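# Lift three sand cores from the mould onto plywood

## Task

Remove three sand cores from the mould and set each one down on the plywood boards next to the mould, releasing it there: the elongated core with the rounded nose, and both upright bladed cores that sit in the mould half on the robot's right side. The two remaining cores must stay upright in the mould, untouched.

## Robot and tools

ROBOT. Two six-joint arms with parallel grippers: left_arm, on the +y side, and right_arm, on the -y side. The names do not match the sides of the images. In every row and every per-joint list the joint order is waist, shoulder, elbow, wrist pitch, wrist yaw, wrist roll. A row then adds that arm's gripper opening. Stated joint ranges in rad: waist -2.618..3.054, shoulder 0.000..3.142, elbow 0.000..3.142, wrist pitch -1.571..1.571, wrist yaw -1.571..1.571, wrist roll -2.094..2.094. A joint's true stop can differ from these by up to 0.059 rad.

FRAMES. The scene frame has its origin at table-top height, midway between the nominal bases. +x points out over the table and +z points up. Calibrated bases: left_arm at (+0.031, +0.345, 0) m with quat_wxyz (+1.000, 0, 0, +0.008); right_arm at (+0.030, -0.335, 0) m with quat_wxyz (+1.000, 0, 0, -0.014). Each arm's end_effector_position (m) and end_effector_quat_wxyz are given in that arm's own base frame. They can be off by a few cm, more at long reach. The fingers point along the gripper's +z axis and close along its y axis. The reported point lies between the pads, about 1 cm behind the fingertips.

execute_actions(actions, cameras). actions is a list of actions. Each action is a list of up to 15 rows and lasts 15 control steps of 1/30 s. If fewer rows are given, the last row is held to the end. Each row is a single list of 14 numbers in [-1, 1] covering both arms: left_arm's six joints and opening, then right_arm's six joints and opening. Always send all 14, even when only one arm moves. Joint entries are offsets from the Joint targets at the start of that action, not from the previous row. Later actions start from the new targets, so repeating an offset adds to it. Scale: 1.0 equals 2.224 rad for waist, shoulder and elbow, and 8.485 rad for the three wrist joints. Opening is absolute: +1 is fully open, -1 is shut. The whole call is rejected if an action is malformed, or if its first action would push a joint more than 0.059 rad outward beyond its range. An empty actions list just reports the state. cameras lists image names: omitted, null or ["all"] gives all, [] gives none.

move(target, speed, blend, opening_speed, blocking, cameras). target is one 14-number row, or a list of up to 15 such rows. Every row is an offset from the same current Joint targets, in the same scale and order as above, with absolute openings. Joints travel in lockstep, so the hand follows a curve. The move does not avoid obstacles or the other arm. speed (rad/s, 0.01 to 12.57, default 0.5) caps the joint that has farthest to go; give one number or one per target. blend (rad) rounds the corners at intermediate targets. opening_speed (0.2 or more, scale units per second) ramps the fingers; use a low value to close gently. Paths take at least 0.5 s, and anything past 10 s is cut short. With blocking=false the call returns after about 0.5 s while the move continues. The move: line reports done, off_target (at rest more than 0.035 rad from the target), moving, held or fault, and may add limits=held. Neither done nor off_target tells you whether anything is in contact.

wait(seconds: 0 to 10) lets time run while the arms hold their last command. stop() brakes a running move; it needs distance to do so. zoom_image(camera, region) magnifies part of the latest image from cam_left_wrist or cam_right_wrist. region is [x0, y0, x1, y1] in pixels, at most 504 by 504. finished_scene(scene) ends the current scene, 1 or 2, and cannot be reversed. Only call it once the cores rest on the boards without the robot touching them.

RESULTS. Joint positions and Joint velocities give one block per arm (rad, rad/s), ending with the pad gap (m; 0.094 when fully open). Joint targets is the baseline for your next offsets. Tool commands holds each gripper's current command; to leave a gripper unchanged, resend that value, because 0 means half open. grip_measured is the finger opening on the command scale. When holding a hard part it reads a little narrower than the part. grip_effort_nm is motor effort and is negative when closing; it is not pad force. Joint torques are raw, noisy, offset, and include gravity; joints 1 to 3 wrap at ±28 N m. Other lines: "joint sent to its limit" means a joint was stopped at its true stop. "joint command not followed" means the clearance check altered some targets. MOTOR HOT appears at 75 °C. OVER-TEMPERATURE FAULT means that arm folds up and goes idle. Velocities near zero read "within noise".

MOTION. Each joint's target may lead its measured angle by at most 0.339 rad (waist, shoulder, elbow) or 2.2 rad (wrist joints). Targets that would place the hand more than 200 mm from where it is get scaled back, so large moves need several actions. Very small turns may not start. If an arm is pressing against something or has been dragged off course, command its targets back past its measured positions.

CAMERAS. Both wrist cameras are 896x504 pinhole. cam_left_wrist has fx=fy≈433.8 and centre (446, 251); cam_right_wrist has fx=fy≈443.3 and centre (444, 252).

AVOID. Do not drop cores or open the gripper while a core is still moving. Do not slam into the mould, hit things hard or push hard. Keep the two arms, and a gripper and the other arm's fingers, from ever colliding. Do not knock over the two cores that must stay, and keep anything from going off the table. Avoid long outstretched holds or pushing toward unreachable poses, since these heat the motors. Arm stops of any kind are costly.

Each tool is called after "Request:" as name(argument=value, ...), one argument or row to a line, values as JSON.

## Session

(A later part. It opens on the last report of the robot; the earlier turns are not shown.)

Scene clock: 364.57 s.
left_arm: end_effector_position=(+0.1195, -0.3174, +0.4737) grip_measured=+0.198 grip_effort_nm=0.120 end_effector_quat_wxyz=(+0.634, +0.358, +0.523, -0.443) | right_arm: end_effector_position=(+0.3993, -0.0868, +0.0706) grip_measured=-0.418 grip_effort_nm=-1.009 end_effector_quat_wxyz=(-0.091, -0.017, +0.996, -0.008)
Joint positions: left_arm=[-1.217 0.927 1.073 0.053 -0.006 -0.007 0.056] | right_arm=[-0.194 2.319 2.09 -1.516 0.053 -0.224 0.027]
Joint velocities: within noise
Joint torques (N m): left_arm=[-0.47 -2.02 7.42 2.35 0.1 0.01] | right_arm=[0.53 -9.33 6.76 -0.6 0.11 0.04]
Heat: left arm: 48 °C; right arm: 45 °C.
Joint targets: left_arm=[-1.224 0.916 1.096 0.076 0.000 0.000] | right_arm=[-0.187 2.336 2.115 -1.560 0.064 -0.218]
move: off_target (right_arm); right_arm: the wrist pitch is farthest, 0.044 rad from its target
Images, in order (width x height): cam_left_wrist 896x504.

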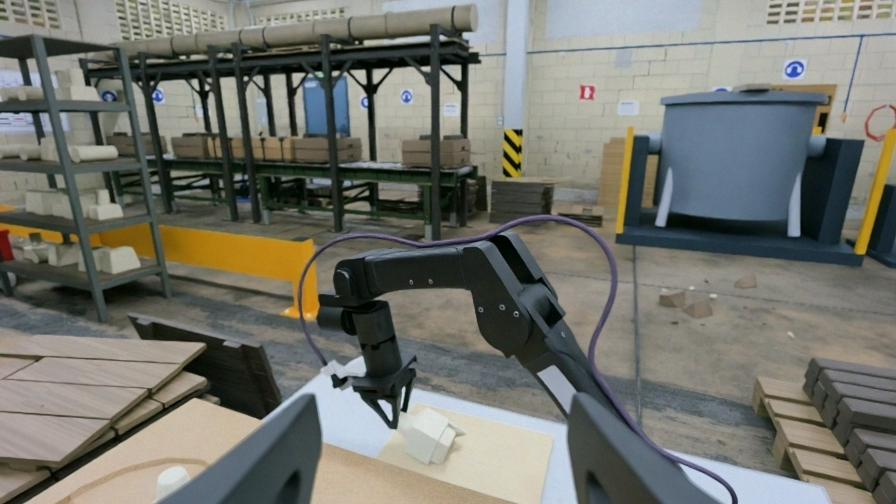

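Request:
move(
  target=[0,0,0,0,0,0,0.2,0.0005,0.0105,0,0,0.0003,0.0003,-0.58],
  speed=0.04,
  cameras=["cam_left_wrist"],
)

Request:
move(
  target=[0,0,0,0,0,0,0.2,0.0005,0.0105,0,0,0.0003,0.0003,-0.58],
  speed=0.04,
  cameras=["cam_left_wrist"],
)

Request:
zoom_image(
  camera="cam_left_wrist",
  region=[380, 350, 520, 490],
)

Scene clock: 370.10 s.
left_arm: end_effector_position=(+0.1195, -0.3174, +0.4737) grip_measured=+0.198 grip_effort_nm=0.120 end_effector_quat_wxyz=(+0.634, +0.358, +0.523, -0.443) | right_arm: end_effector_position=(+0.3988, -0.0867, +0.0658) grip_measured=-0.417 grip_effort_nm=-1.004 end_effector_quat_wxyz=(-0.099, -0.019, +0.995, -0.012)
Joint positions: left_arm=[-1.217 0.927 1.073 0.053 -0.006 -0.007 0.056] | right_arm=[-0.189 2.336 2.097 -1.522 0.063 -0.221 0.027]
Joint velocities: within noise
Joint torques (N m): left_arm=[-0.46 -2.09 7.47 2.38 0.11 0.02] | right_arm=[0.2 -8.91 6.28 -0.56 0.05 0.03]
Heat: left arm: 48 °C; right arm: 46 °C.
Joint targets: left_arm=[-1.224 0.916 1.096 0.076 0.000 0.000] | right_arm=[-0.186 2.360 2.115 -1.560 0.066 -0.215]
move: off_target (right_arm); right_arm: the wrist pitch is farthest, 0.038 rad from its target
Images, in order (width x height): cam_left_wrist 896x504.

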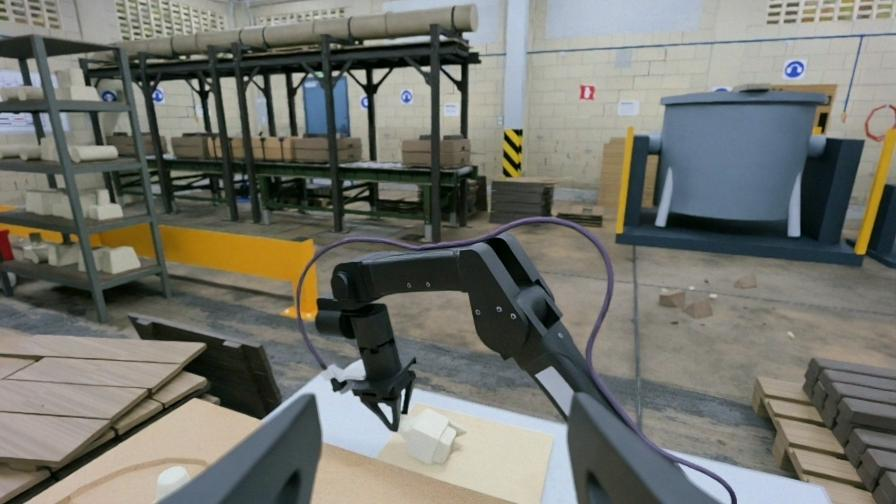

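Scene clock: 370.90 s.
left_arm: end_effector_position=(+0.1195, -0.3174, +0.4737) grip_measured=+0.198 grip_effort_nm=0.120 end_effector_quat_wxyz=(+0.634, +0.358, +0.523, -0.443) | right_arm: end_effector_position=(+0.3972, -0.0877, +0.0603) grip_measured=-0.417 grip_effort_nm=-1.004 end_effector_quat_wxyz=(-0.109, -0.019, +0.994, -0.013)
Joint positions: left_arm=[-1.217 0.927 1.073 0.053 -0.006 -0.007 0.056] | right_arm=[-0.189 2.354 2.102 -1.529 0.07 -0.219 0.027]
Joint velocities: within noise
Joint torques (N m): left_arm=[-0.43 -2.04 7.53 2.37 0.1 0.04] | right_arm=[0.32 -8.57 5.81 -0.51 0.01 0.04]
Heat: left arm: 48 °C; right arm: 46 °C.
Joint targets: left_arm=[-1.224 0.916 1.096 0.076 0.000 0.000] | right_arm=[-0.185 2.383 2.116 -1.560 0.069 -0.213]
move: done
Images, in order (width x height): cam_left_wrist 896x504.

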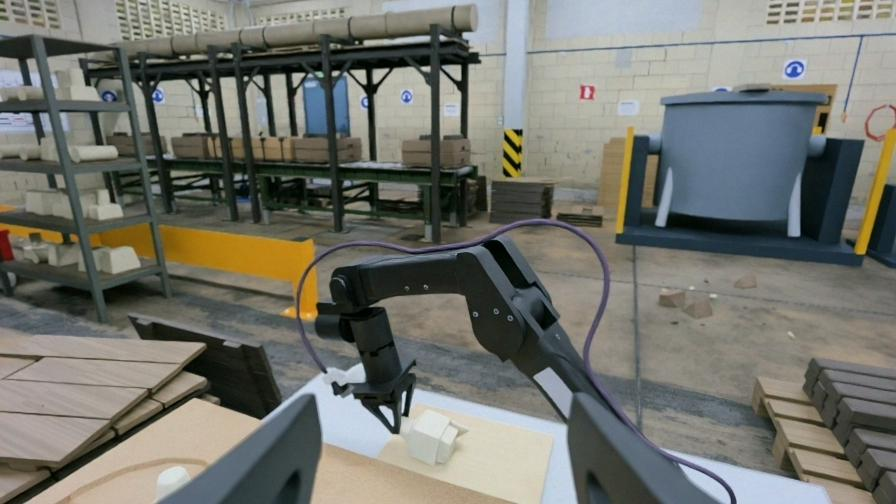

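Scaled by 3.600.

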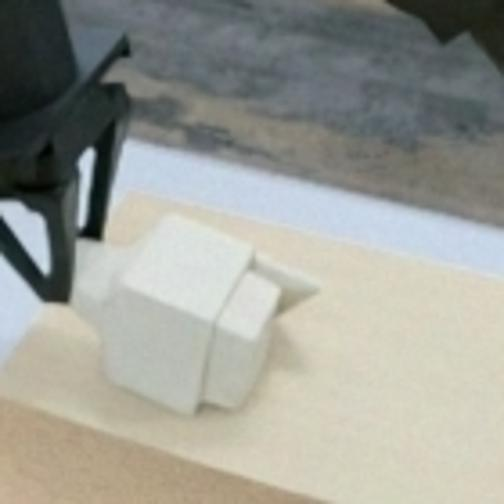

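Request:
move(
  target=[0,0,0,0,0,0,0.2,0.0005,0.0105,0,0,0.0003,0.0003,-0.58],
  speed=0.04,
  cameras=["cam_left_wrist"],
)

Request:
move(
  target=[0,0,0,0,0,0,0.2,0.0003,0.0095,0,0,0.0003,0.0003,-0.58],
  speed=0.04,
)

Request:
zoom_image(
  camera="cam_left_wrist",
  region=[380, 350, 520, 490],
)

Scene clock: 374.80 s.
left_arm: end_effector_position=(+0.1195, -0.3174, +0.4737) grip_measured=+0.198 grip_effort_nm=0.125 end_effector_quat_wxyz=(+0.634, +0.358, +0.523, -0.443) | right_arm: end_effector_position=(+0.3947, -0.0881, +0.0539) grip_measured=-0.417 grip_effort_nm=-1.009 end_effector_quat_wxyz=(-0.122, -0.020, +0.992, -0.015)
Joint positions: left_arm=[-1.217 0.927 1.073 0.053 -0.006 -0.007 0.056] | right_arm=[-0.187 2.373 2.105 -1.536 0.079 -0.218 0.027]
Joint velocities: within noise
Joint torques (N m): left_arm=[-0.43 -2.07 7.47 2.38 0.11 0.01] | right_arm=[0.29 -8.36 5.57 -0.48 -0.05 0.05]
Heat: left arm: 48 °C; right arm: 45 °C.
Joint targets: left_arm=[-1.224 0.916 1.096 0.076 0.000 0.000] | right_arm=[-0.184 2.406 2.115 -1.560 0.071 -0.210]
move: done
Images, in order (width x height): cam_left_wrist 896x504.

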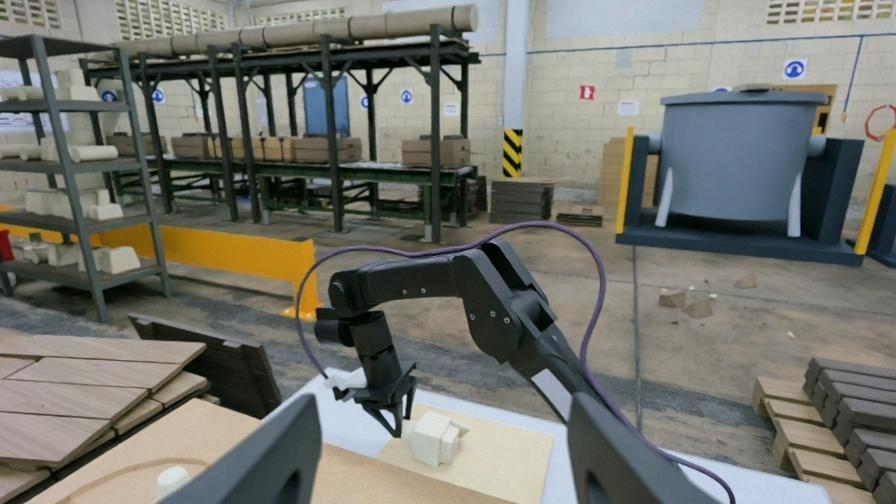

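Scene clock: 375.70 s.
left_arm: end_effector_position=(+0.1195, -0.3174, +0.4737) grip_measured=+0.198 grip_effort_nm=0.120 end_effector_quat_wxyz=(+0.634, +0.358, +0.523, -0.443) | right_arm: end_effector_position=(+0.3927, -0.0884, +0.0483) grip_measured=-0.417 grip_effort_nm=-1.004 end_effector_quat_wxyz=(-0.133, -0.020, +0.991, -0.016)
Joint positions: left_arm=[-1.217 0.927 1.073 0.053 -0.006 -0.007 0.056] | right_arm=[-0.186 2.392 2.11 -1.545 0.085 -0.216 0.027]
Joint velocities: within noise
Joint torques (N m): left_arm=[-0.44 -2 7.54 2.36 0.09 0] | right_arm=[0.21 -8.23 5.09 -0.42 -0.07 0.05]
Heat: left arm: 48 °C; right arm: 45 °C.
Joint targets: left_arm=[-1.224 0.916 1.096 0.076 0.000 0.000] | right_arm=[-0.183 2.428 2.116 -1.560 0.074 -0.208]
move: done

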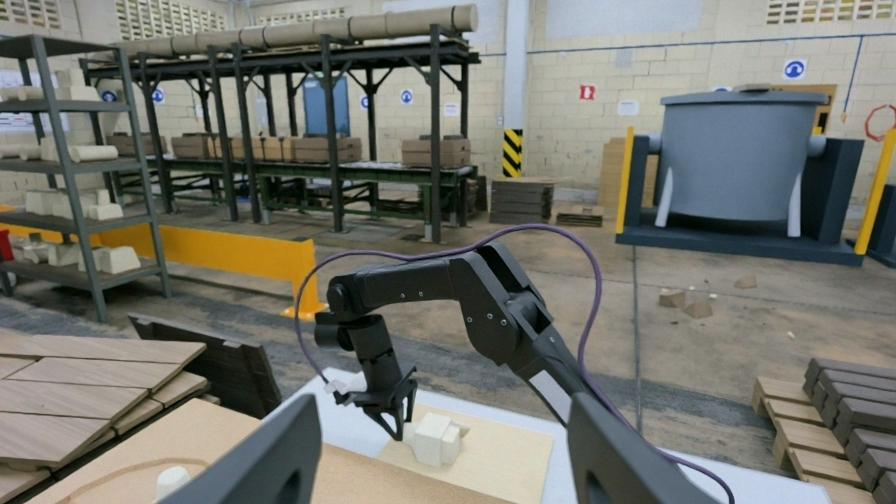

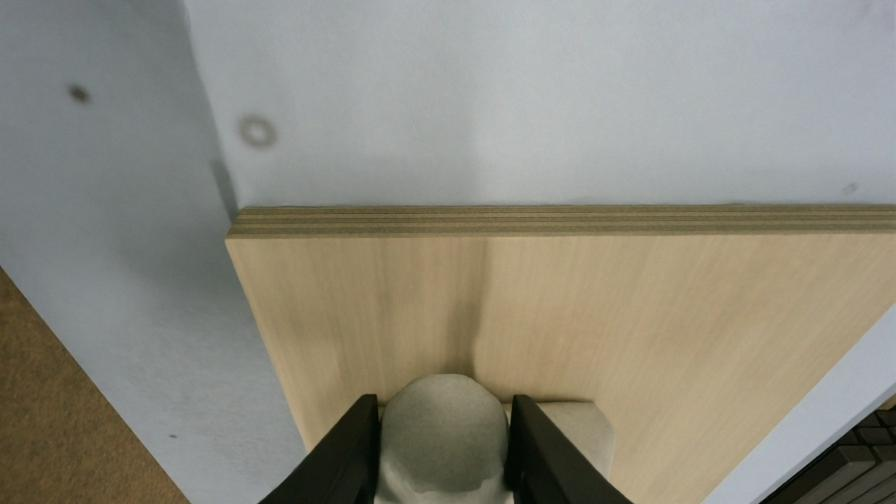

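Scaled by 3.600.

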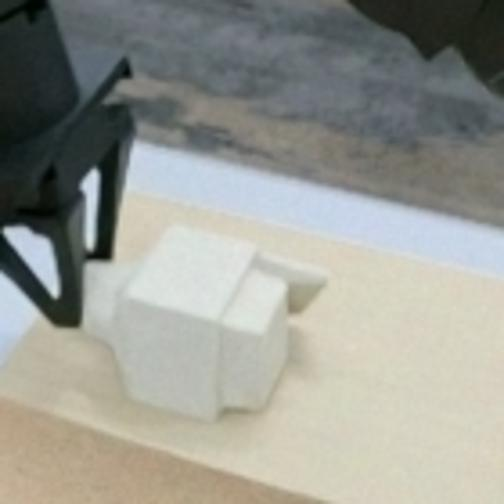

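Request:
move(
  target=[0,0,0,0,0,0,0.2,0,0.008,0,0,0.0003,0,-0.58],
  speed=0.04,
  cameras=["cam_left_wrist"],
)

Request:
zoom_image(
  camera="cam_left_wrist",
  region=[380, 350, 520, 490],
)

Scene clock: 382.90 s.
left_arm: end_effector_position=(+0.1195, -0.3174, +0.4737) grip_measured=+0.198 grip_effort_nm=0.115 end_effector_quat_wxyz=(+0.634, +0.358, +0.523, -0.443) | right_arm: end_effector_position=(+0.3922, -0.0885, +0.0472) grip_measured=-0.417 grip_effort_nm=-1.004 end_effector_quat_wxyz=(-0.137, -0.020, +0.990, -0.016)
Joint positions: left_arm=[-1.217 0.927 1.073 0.053 -0.006 -0.007 0.056] | right_arm=[-0.186 2.399 2.117 -1.552 0.086 -0.216 0.027]
Joint velocities: within noise
Joint torques (N m): left_arm=[-0.57 -2 7.5 2.36 0.11 0.01] | right_arm=[0.24 -7.46 4.66 -0.4 -0.07 0.06]
Heat: left arm: 48 °C; right arm: 45 °C.
Joint targets: left_arm=[-1.224 0.916 1.096 0.076 0.000 0.000] | right_arm=[-0.183 2.445 2.116 -1.560 0.076 -0.208]
move: off_target (right_arm); right_arm: the shoulder is farthest, 0.047 rad from its target
Images, in order (width x height): cam_left_wrist 896x504.

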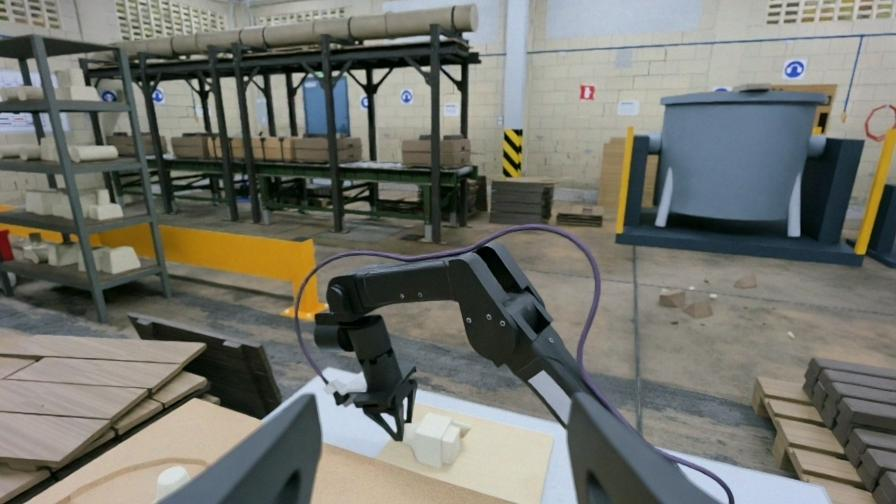

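Scaled by 3.600.

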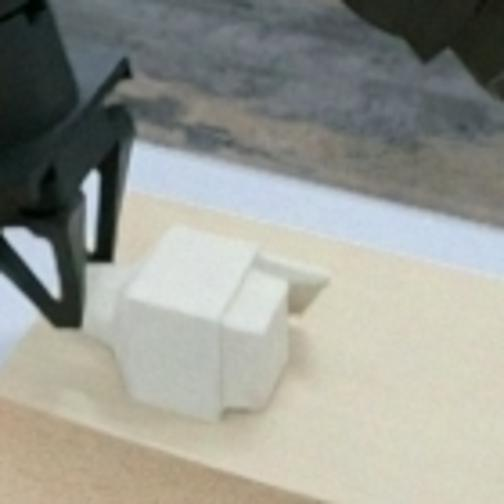

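Request:
move(
  target=[0,0,0,0,0,0,0.2,0,-0.016,0,0,0,0,-0.58],
  speed=0.05,
  cameras=[],
)

Request:
move(
  target=[0,0,0,0,0,0,0.2,0,0,0,0,0,0,-0.34],
  opening_speed=0.2,
  cameras=["cam_left_wrist"],
)

Request:
zoom_image(
  camera="cam_left_wrist",
  region=[380, 350, 520, 490],
)

Scene clock: 387.80 s.
left_arm: end_effector_position=(+0.1195, -0.3174, +0.4737) grip_measured=+0.198 grip_effort_nm=0.115 end_effector_quat_wxyz=(+0.634, +0.358, +0.523, -0.443) | right_arm: end_effector_position=(+0.3922, -0.0885, +0.0472) grip_measured=-0.417 grip_effort_nm=-0.999 end_effector_quat_wxyz=(-0.137, -0.020, +0.990, -0.015)
Joint positions: left_arm=[-1.217 0.927 1.073 0.053 -0.006 -0.007 0.056] | right_arm=[-0.186 2.4 2.117 -1.552 0.086 -0.216 0.027]
Joint velocities: within noise
Joint torques (N m): left_arm=[-0.5 -2.03 7.45 2.36 0.11 0.03] | right_arm=[0.23 -10.22 4.59 -0.4 -0.06 0.05]
Heat: left arm: 48 °C; right arm: 43 °C.
Joint targets: left_arm=[-1.224 0.916 1.096 0.076 0.000 0.000] | right_arm=[-0.183 2.410 2.116 -1.560 0.076 -0.208]
move: done
No camera images: "cameras" was empty.

Scene clock: 389.23 s.
left_arm: end_effector_position=(+0.1195, -0.3174, +0.4737) grip_measured=+0.198 grip_effort_nm=0.110 end_effector_quat_wxyz=(+0.634, +0.358, +0.523, -0.443) | right_arm: end_effector_position=(+0.3922, -0.0882, +0.0472) grip_measured=-0.343 grip_effort_nm=0.173 end_effector_quat_wxyz=(-0.137, -0.019, +0.990, -0.015)
Joint positions: left_arm=[-1.217 0.927 1.073 0.053 -0.006 -0.007 0.056] | right_arm=[-0.186 2.4 2.117 -1.552 0.084 -0.214 0.031]
Joint velocities: within noise
Joint torques (N m): left_arm=[-0.47 -2.06 7.54 2.35 0.09 0.01] | right_arm=[0.23 -10.29 4.56 -0.39 -0.05 0.04]
Heat: left arm: 48 °C; right arm: 43 °C.
Joint targets: left_arm=[-1.224 0.916 1.096 0.076 0.000 0.000] | right_arm=[-0.183 2.410 2.116 -1.560 0.076 -0.208]
move: done
Images, in order (width x height): cam_left_wrist 896x504.

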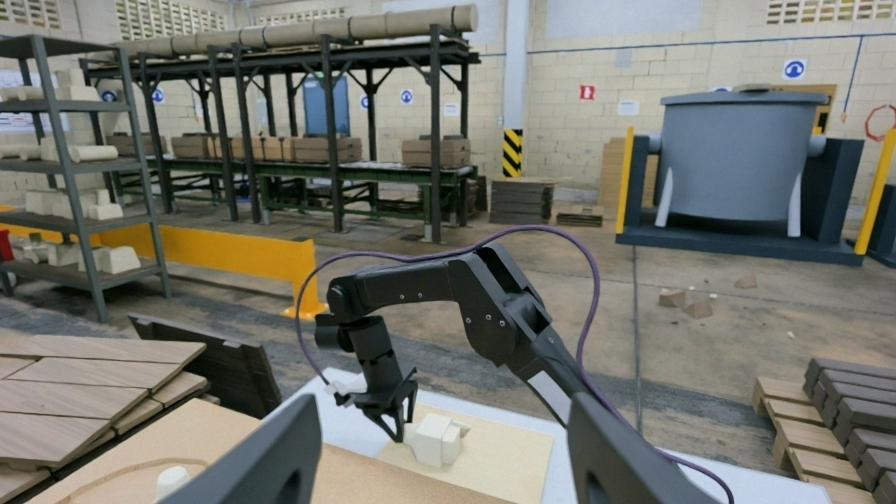

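Scaled by 3.600.

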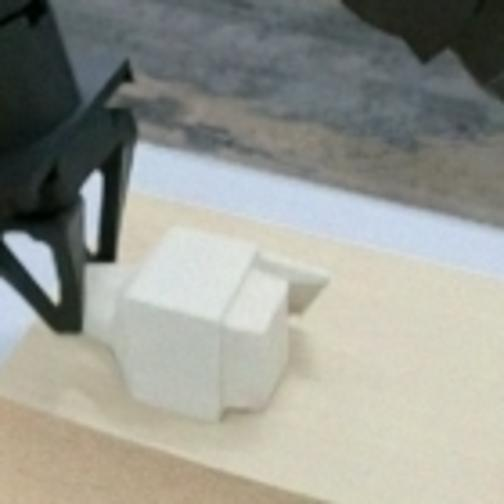

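Request:
move(
  target=[0,0,0,0,0,0,0.2,0,0,0,0,0,0,-0.1],
  opening_speed=0.4,
  cameras=[],
)

Request:
move(
  target=[0,0,0,0,0,0,0.2,0,-0.1,0,0,0,0,-0.1],
  speed=0.15,
)

Request:
zoom_image(
  camera="cam_left_wrist",
  region=[380, 350, 520, 490],
)

Scene clock: 392.43 s.
left_arm: end_effector_position=(+0.1195, -0.3174, +0.4737) grip_measured=+0.198 grip_effort_nm=0.115 end_effector_quat_wxyz=(+0.634, +0.358, +0.523, -0.443) | right_arm: end_effector_position=(+0.3923, -0.0879, +0.0471) grip_measured=-0.103 grip_effort_nm=0.178 end_effector_quat_wxyz=(-0.137, -0.019, +0.990, -0.014)
Joint positions: left_arm=[-1.217 0.927 1.073 0.053 -0.006 -0.007 0.056] | right_arm=[-0.186 2.4 2.117 -1.552 0.082 -0.214 0.042]
Joint velocities: within noise
Joint torques (N m): left_arm=[-0.4 -2.03 7.54 2.38 0.1 0.01] | right_arm=[0.23 -10.21 4.57 -0.41 -0.03 0.03]
Heat: left arm: 48 °C; right arm: 43 °C.
Joint targets: left_arm=[-1.224 0.916 1.096 0.076 0.000 0.000] | right_arm=[-0.183 2.410 2.116 -1.560 0.076 -0.208]
move: done
No camera images: "cameras" was empty.

Scene clock: 394.30 s.
left_arm: end_effector_position=(+0.1195, -0.3174, +0.4737) grip_measured=+0.198 grip_effort_nm=0.120 end_effector_quat_wxyz=(+0.634, +0.358, +0.523, -0.443) | right_arm: end_effector_position=(+0.3988, -0.0891, +0.1149) grip_measured=-0.103 grip_effort_nm=0.183 end_effector_quat_wxyz=(-0.051, -0.015, +0.998, -0.032)
Joint positions: left_arm=[-1.217 0.927 1.073 0.053 -0.006 -0.007 0.056] | right_arm=[-0.186 2.224 2.117 -1.552 0.082 -0.214 0.042]
Joint velocities: within noise
Joint torques (N m): left_arm=[-0.44 -2.1 7.5 2.38 0.11 0.03] | right_arm=[0.24 -13.16 4.78 -0.11 -0.02 0.03]
Heat: left arm: 48 °C; right arm: 45 °C.
Joint targets: left_arm=[-1.224 0.916 1.096 0.076 0.000 0.000] | right_arm=[-0.183 2.187 2.116 -1.560 0.076 -0.208]
move: off_target (right_arm); right_arm: the shoulder is farthest, 0.037 rad from its target

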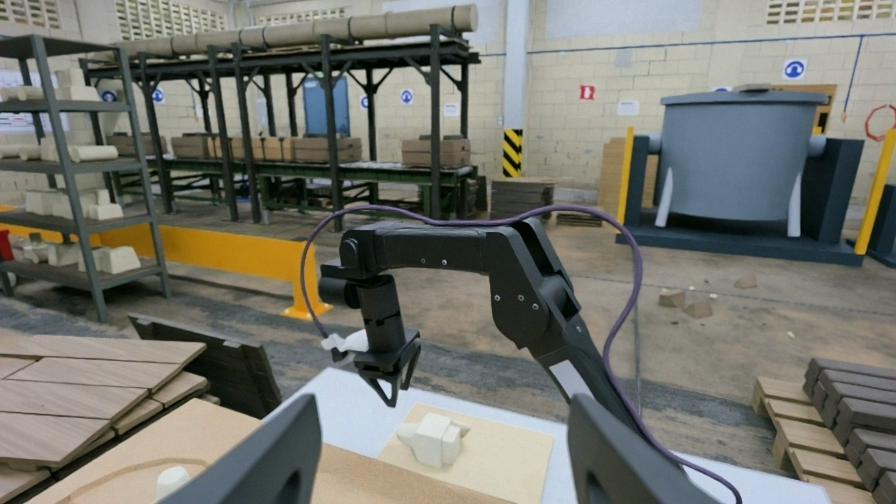

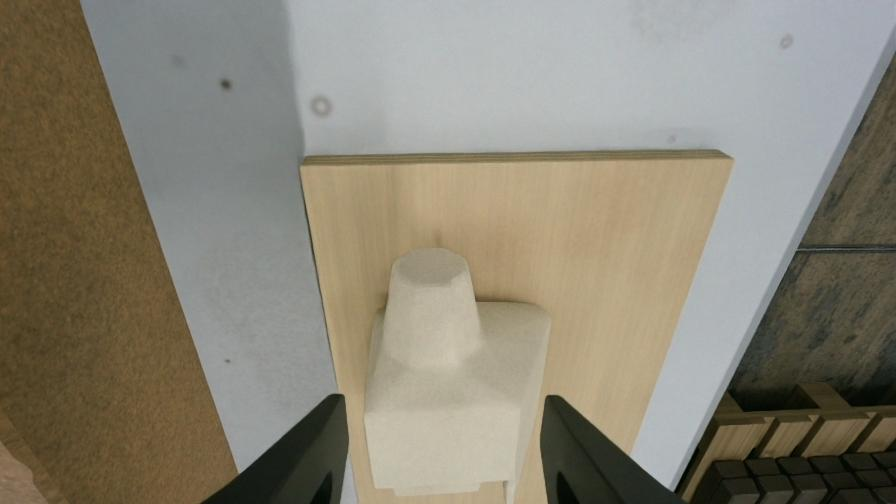

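Scaled by 3.600.

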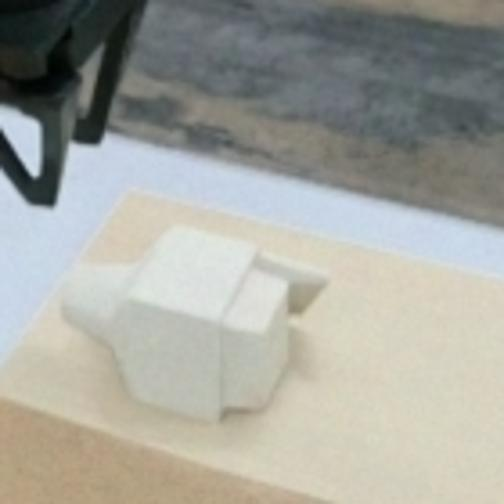

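Request:
move(
  target=[
    [0,0,0,0,0,0,0.2,0.1272,-0.4888,-0.4568,0.1285,0.0146,0.0363,0.6],
    [0,0,0,0,0,0,0.2,0.3597,-0.2774,-0.4231,0.1662,0.0494,0.0595,0.6],
  ],
  speed=0.6,
  blend=0.1,
  opening_speed=0.4,
)

Scene clock: 417.43 s.
left_arm: end_effector_position=(+0.1195, -0.3174, +0.4737) grip_measured=+0.198 grip_effort_nm=0.125 end_effector_quat_wxyz=(+0.634, +0.358, +0.523, -0.443) | right_arm: end_effector_position=(+0.4180, +0.1978, +0.2045) grip_measured=+0.597 grip_effort_nm=0.178 end_effector_quat_wxyz=(+0.497, -0.034, +0.867, +0.006)
Joint positions: left_arm=[-1.217 0.927 1.073 0.053 -0.006 -0.007 0.056] | right_arm=[0.619 1.571 1.141 -0.177 0.482 0.286 0.075]
Joint velocities: within noise
Joint torques (N m): left_arm=[-0.39 -2.06 7.54 2.36 0.09 0.03] | right_arm=[-0.2 -6.5 8.85 1.56 0.26 0.06]
Heat: left arm: 49 °C; right arm: 54 °C.
Joint targets: left_arm=[-1.224 0.916 1.096 0.076 0.000 0.000] | right_arm=[0.617 1.570 1.174 -0.150 0.495 0.297]
move: done

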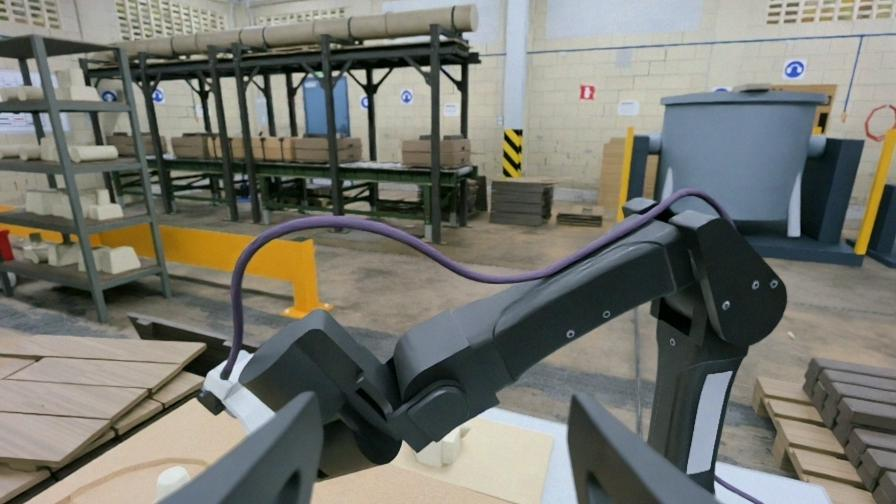

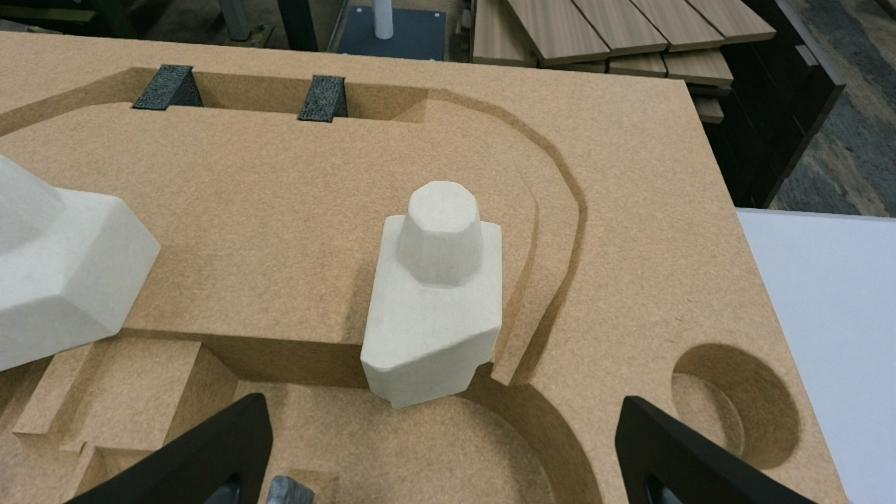

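Request:
move(
  target=[0,0,0,0,0,0,0.2,-0.0517,0.1515,0.0962,0.0214,-0.0106,-0.0067,0.6],
  speed=0.25,
  cameras=["cam_right_wrist"],
)

Scene clock: 430.43 s.
left_arm: end_effector_position=(+0.1195, -0.3174, +0.4737) grip_measured=+0.198 grip_effort_nm=0.115 end_effector_quat_wxyz=(+0.634, +0.358, +0.523, -0.443) | right_arm: end_effector_position=(+0.5108, +0.2037, +0.1716) grip_measured=+0.597 grip_effort_nm=0.183 end_effector_quat_wxyz=(+0.512, -0.013, +0.859, +0.011)
Joint positions: left_arm=[-1.217 0.927 1.073 0.053 -0.006 -0.007 0.056] | right_arm=[0.507 1.898 1.352 0.002 0.41 0.243 0.075]
Joint velocities: within noise
Joint torques (N m): left_arm=[-0.44 -2.09 7.5 2.36 0.1 0.02] | right_arm=[-0.54 -8.28 9.03 1.67 0.05 -0.07]
Heat: left arm: 49 °C; right arm: 46 °C.
Joint targets: left_arm=[-1.224 0.916 1.096 0.075 0.000 0.000] | right_arm=[0.502 1.907 1.389 0.032 0.406 0.240]
move: off_target (right_arm); right_arm: the elbow is farthest, 0.036 rad from its target
Images, in order (width x height): cam_right_wrist 896x504.

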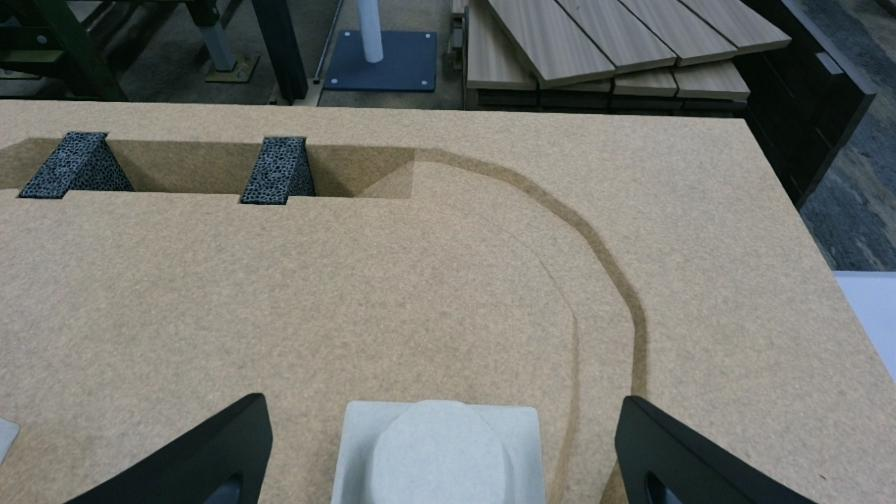

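Request:
move(
  target=[0,0,0,0,0,0,0.2,0,0,-0.006,0.0006,0,0,-0.3],
  speed=0.1,
  opening_speed=0.5,
  cameras=[],
)

Request:
move(
  target=[0,0,0,0,0,0,0.2,0,0,0,0,0,0,-0.55],
  opening_speed=0.2,
  cameras=["cam_right_wrist"],
)

Scene clock: 436.90 s.
left_arm: end_effector_position=(+0.1195, -0.3174, +0.4737) grip_measured=+0.198 grip_effort_nm=0.125 end_effector_quat_wxyz=(+0.634, +0.358, +0.523, -0.443) | right_arm: end_effector_position=(+0.5114, +0.2043, +0.1727) grip_measured=-0.297 grip_effort_nm=-0.129 end_effector_quat_wxyz=(+0.514, -0.013, +0.857, +0.013)
Joint positions: left_arm=[-1.217 0.927 1.073 0.053 -0.006 -0.007 0.056] | right_arm=[0.507 1.898 1.352 0.008 0.409 0.242 0.033]
Joint velocities: within noise
Joint torques (N m): left_arm=[-0.43 -2.09 7.51 2.36 0.09 0.02] | right_arm=[-0.62 -8.31 7.91 1.64 0.06 -0.06]
Heat: left arm: 49 °C; right arm: 46 °C.
Joint targets: left_arm=[-1.224 0.916 1.096 0.075 0.000 0.000] | right_arm=[0.502 1.907 1.375 0.037 0.405 0.240]
move: done
No camera images: "cameras" was empty.

Scene clock: 438.37 s.
left_arm: end_effector_position=(+0.1195, -0.3174, +0.4737) grip_measured=+0.198 grip_effort_nm=0.125 end_effector_quat_wxyz=(+0.634, +0.358, +0.523, -0.443) | right_arm: end_effector_position=(+0.5114, +0.2044, +0.1727) grip_measured=-0.426 grip_effort_nm=-1.009 end_effector_quat_wxyz=(+0.514, -0.014, +0.857, +0.013)
Joint positions: left_arm=[-1.217 0.927 1.073 0.053 -0.006 -0.007 0.056] | right_arm=[0.507 1.898 1.352 0.008 0.408 0.242 0.027]
Joint velocities: within noise
Joint torques (N m): left_arm=[-0.47 -2.14 7.47 2.36 0.11 0.02] | right_arm=[-0.47 -8.29 7.92 1.64 0.07 -0.06]
Heat: left arm: 49 °C; right arm: 46 °C.
Joint targets: left_arm=[-1.224 0.916 1.096 0.075 0.000 0.000] | right_arm=[0.502 1.907 1.375 0.037 0.405 0.240]
move: done
Images, in order (width x height): cam_right_wrist 896x504.

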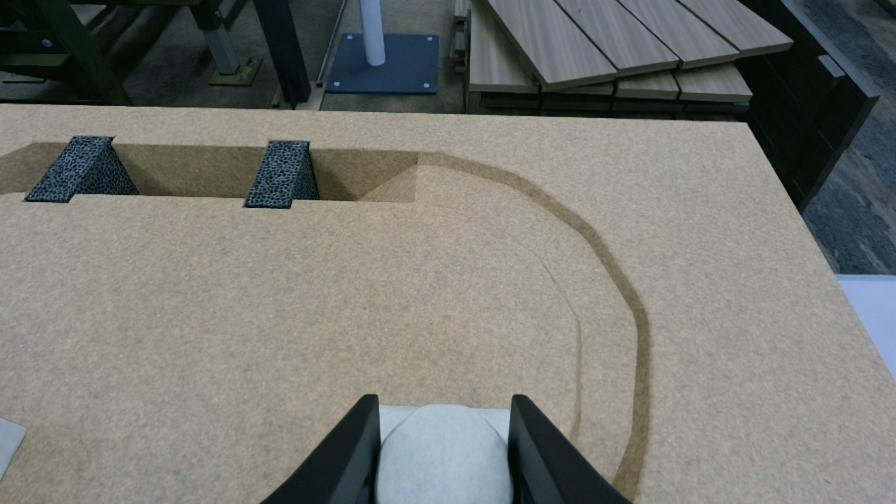

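Request:
move(
  target=[0,0,0,0,0,0,0.2,0,0,0,0,0,0,0.0],
  opening_speed=0.4,
  cameras=[],
)

Request:
move(
  target=[0,0,0,0,0,0,0.2,0,0.0045,-0.012,0.001,0,0,0.0],
  speed=0.1,
  cameras=["cam_right_wrist"],
)

Scene clock: 443.60 s.
left_arm: end_effector_position=(+0.1195, -0.3174, +0.4737) grip_measured=+0.198 grip_effort_nm=0.115 end_effector_quat_wxyz=(+0.634, +0.358, +0.523, -0.443) | right_arm: end_effector_position=(+0.5114, +0.2045, +0.1728) grip_measured=-0.003 grip_effort_nm=0.178 end_effector_quat_wxyz=(+0.515, -0.014, +0.857, +0.013)
Joint positions: left_arm=[-1.217 0.927 1.073 0.053 -0.006 -0.007 0.056] | right_arm=[0.507 1.898 1.352 0.009 0.408 0.242 0.047]
Joint velocities: within noise
Joint torques (N m): left_arm=[-0.42 -2.03 7.58 2.36 0.11 0.03] | right_arm=[-0.43 -8.29 7.91 1.63 0.08 -0.06]
Heat: left arm: 49 °C; right arm: 46 °C.
Joint targets: left_arm=[-1.224 0.916 1.096 0.075 0.000 0.000] | right_arm=[0.502 1.907 1.375 0.037 0.405 0.240]
move: done
No camera images: "cameras" was empty.

Scene clock: 444.37 s.
left_arm: end_effector_position=(+0.1195, -0.3174, +0.4737) grip_measured=+0.198 grip_effort_nm=0.125 end_effector_quat_wxyz=(+0.634, +0.358, +0.523, -0.443) | right_arm: end_effector_position=(+0.5125, +0.2050, +0.1706) grip_measured=-0.003 grip_effort_nm=0.183 end_effector_quat_wxyz=(+0.515, -0.014, +0.857, +0.013)
Joint positions: left_arm=[-1.217 0.927 1.073 0.053 -0.006 -0.007 0.056] | right_arm=[0.507 1.905 1.352 0.016 0.408 0.242 0.047]
Joint velocities: within noise
Joint torques (N m): left_arm=[-0.42 -2.07 7.49 2.35 0.09 0.02] | right_arm=[-0.47 -8.13 5.85 1.66 0.08 -0.06]
Heat: left arm: 49 °C; right arm: 46 °C.
Joint targets: left_arm=[-1.224 0.916 1.096 0.075 0.000 0.000] | right_arm=[0.502 1.917 1.349 0.046 0.405 0.240]
move: done
Images, in order (width x height): cam_right_wrist 896x504.

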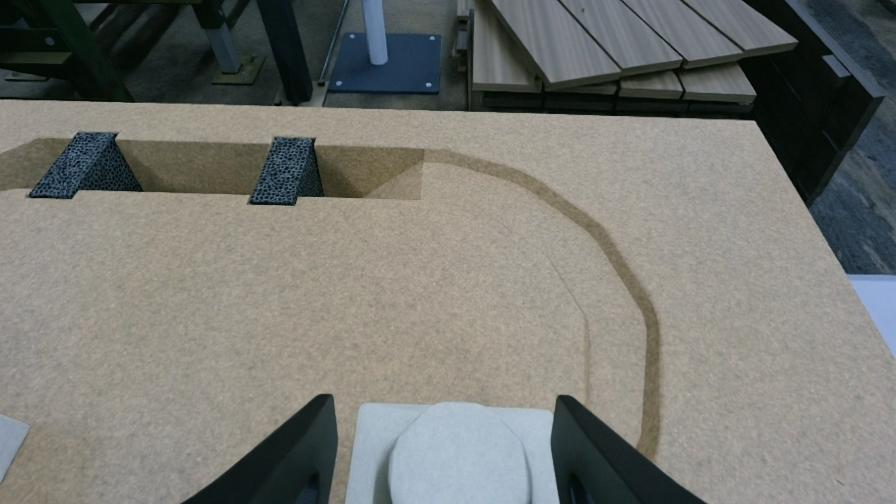

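Request:
move(
  target=[0,0,0,0,0,0,0.2,-0.004,0,-0.011,0,0,0,0.0],
  speed=0.1,
  cameras=[],
)

Request:
move(
  target=[0,0,0,0,0,0,0.2,0,0,0,0,0,0,-0.35],
  opening_speed=0.4,
  cameras=["cam_right_wrist"],
)

Request:
move(
  target=[0,0,0,0,0,0,0.2,0,0,0,0,0,0,-0.55],
  opening_speed=0.2,
  cameras=["cam_right_wrist"],
)

Scene clock: 451.67 s.
left_arm: end_effector_position=(+0.1195, -0.3174, +0.4737) grip_measured=+0.198 grip_effort_nm=0.120 end_effector_quat_wxyz=(+0.634, +0.358, +0.523, -0.443) | right_arm: end_effector_position=(+0.5111, +0.2000, +0.1635) grip_measured=-0.003 grip_effort_nm=0.178 end_effector_quat_wxyz=(+0.509, -0.012, +0.861, +0.008)
Joint positions: left_arm=[-1.217 0.927 1.073 0.053 -0.006 -0.007 0.056] | right_arm=[0.5 1.905 1.335 0.019 0.408 0.242 0.047]
Joint velocities: within noise
Joint torques (N m): left_arm=[-0.47 -2.02 7.5 2.36 0.1 0.03] | right_arm=[-0.65 -8.09 5.29 1.61 0.07 -0.06]
Heat: left arm: 49 °C; right arm: 45 °C.
Joint targets: left_arm=[-1.224 0.916 1.096 0.075 0.000 0.000] | right_arm=[0.493 1.917 1.324 0.045 0.405 0.240]
move: done
No camera images: "cameras" was empty.

Scene clock: 452.87 s.
left_arm: end_effector_position=(+0.1195, -0.3174, +0.4737) grip_measured=+0.198 grip_effort_nm=0.115 end_effector_quat_wxyz=(+0.634, +0.358, +0.523, -0.443) | right_arm: end_effector_position=(+0.5110, +0.2017, +0.1634) grip_measured=-0.345 grip_effort_nm=-0.955 end_effector_quat_wxyz=(+0.509, -0.014, +0.861, +0.012)
Joint positions: left_arm=[-1.217 0.927 1.073 0.053 -0.006 -0.007 0.056] | right_arm=[0.5 1.905 1.335 0.02 0.399 0.242 0.031]
Joint velocities: within noise
Joint torques (N m): left_arm=[-0.5 -2.1 7.54 2.38 0.09 0.04] | right_arm=[-0.66 -8.1 5.29 1.6 0.16 -0.06]
Heat: left arm: 49 °C; right arm: 45 °C.
Joint targets: left_arm=[-1.224 0.916 1.096 0.075 0.000 0.000] | right_arm=[0.493 1.917 1.324 0.045 0.405 0.240]
move: done
Images, in order (width x height): cam_right_wrist 896x504.

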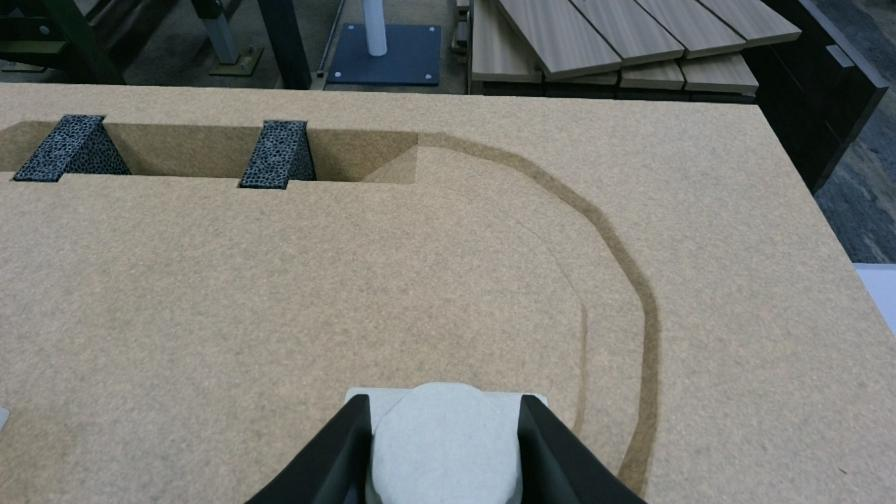

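Scene clock: 454.07 s.
left_arm: end_effector_position=(+0.1195, -0.3174, +0.4737) grip_measured=+0.198 grip_effort_nm=0.125 end_effector_quat_wxyz=(+0.634, +0.358, +0.523, -0.443) | right_arm: end_effector_position=(+0.5110, +0.2017, +0.1634) grip_measured=-0.348 grip_effort_nm=-1.004 end_effector_quat_wxyz=(+0.509, -0.014, +0.861, +0.012)
Joint positions: left_arm=[-1.217 0.927 1.073 0.053 -0.006 -0.007 0.056] | right_arm=[0.5 1.905 1.335 0.02 0.399 0.242 0.031]
Joint velocities: within noise
Joint torques (N m): left_arm=[-0.39 -2.06 7.51 2.36 0.11 0.02] | right_arm=[-0.66 -8.09 5.27 1.6 0.16 -0.06]
Heat: left arm: 49 °C; right arm: 45 °C.
Joint targets: left_arm=[-1.224 0.916 1.096 0.075 0.000 0.000] | right_arm=[0.493 1.917 1.324 0.045 0.405 0.240]
move: done
Images, in order (width x height): cam_right_wrist 896x504.

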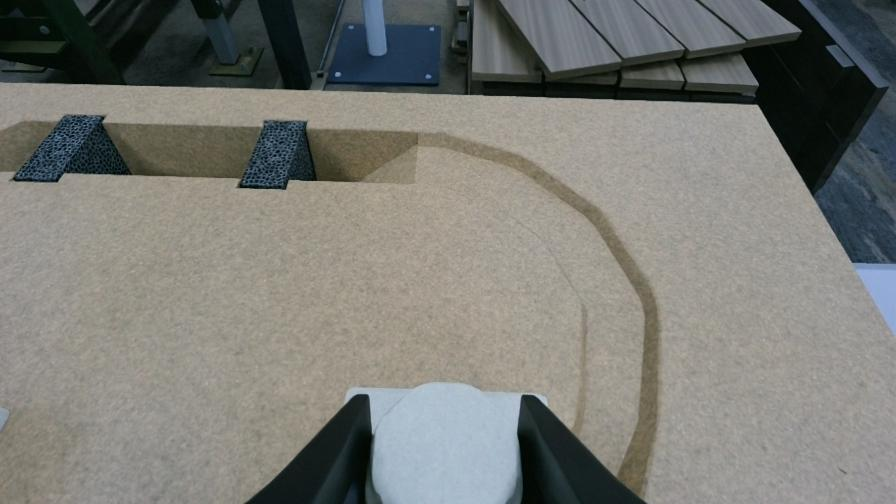

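Request:
move(
  target=[
    [0,0,0,0,0,0,0.2,0,-0.0357,0.0585,-0.0028,0,0,-0.55],
    [0,0,0,0,0,0,0.2,0.001,-0.0463,0.2154,-0.0467,0,0,-0.55],
  ],
  speed=0.15,
)

Scene clock: 464.37 s.
left_arm: end_effector_position=(+0.1195, -0.3174, +0.4737) grip_measured=+0.198 grip_effort_nm=0.115 end_effector_quat_wxyz=(+0.634, +0.358, +0.523, -0.443) | right_arm: end_effector_position=(+0.5167, +0.2055, +0.2808) grip_measured=-0.348 grip_effort_nm=-1.009 end_effector_quat_wxyz=(+0.516, -0.013, +0.856, +0.018)
Joint positions: left_arm=[-1.217 0.927 1.073 0.053 -0.006 -0.007 0.056] | right_arm=[0.5 1.874 1.749 -0.405 0.395 0.242 0.031]
Joint velocities: within noise
Joint torques (N m): left_arm=[-0.46 -2.06 7.49 2.35 0.09 0.04] | right_arm=[-0.46 -13.89 10.61 1.87 0.19 -0.06]
Heat: left arm: 50 °C; right arm: 47 °C.
Joint targets: left_arm=[-1.224 0.916 1.096 0.075 0.000 0.000] | right_arm=[0.495 1.814 1.803 -0.351 0.405 0.240]
move: off_target (right_arm); right_arm: the shoulder is farthest, 0.060 rad from its target

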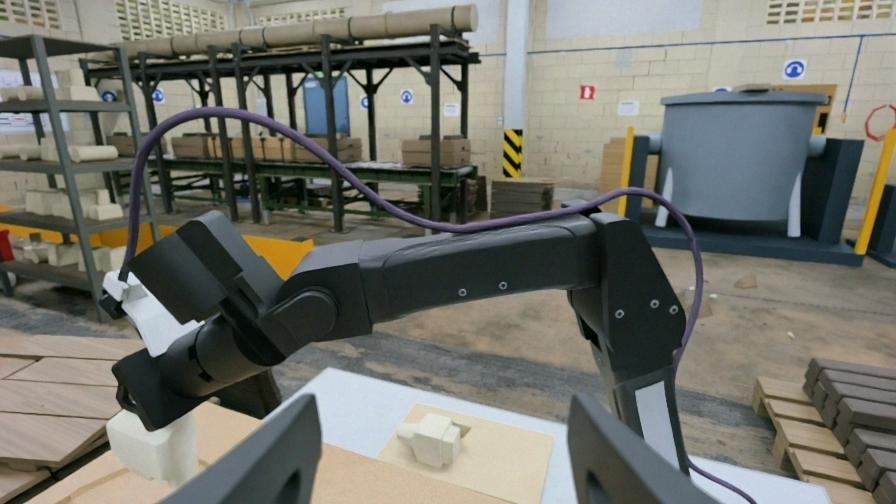

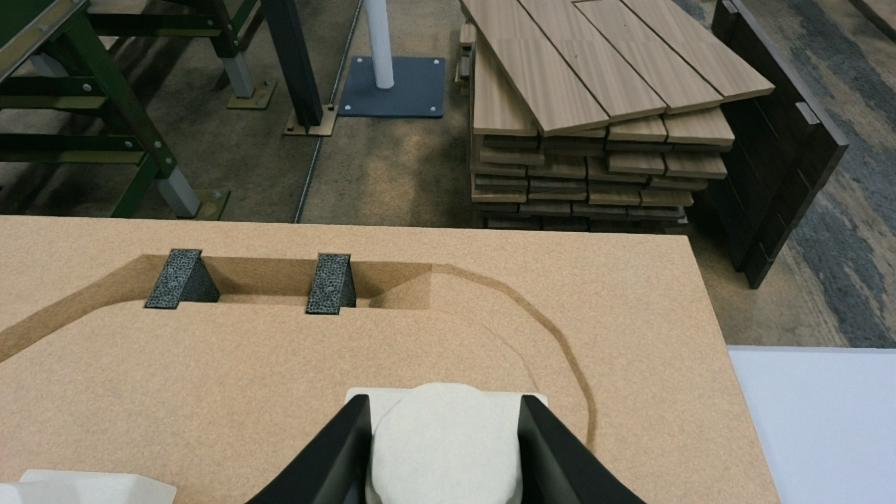

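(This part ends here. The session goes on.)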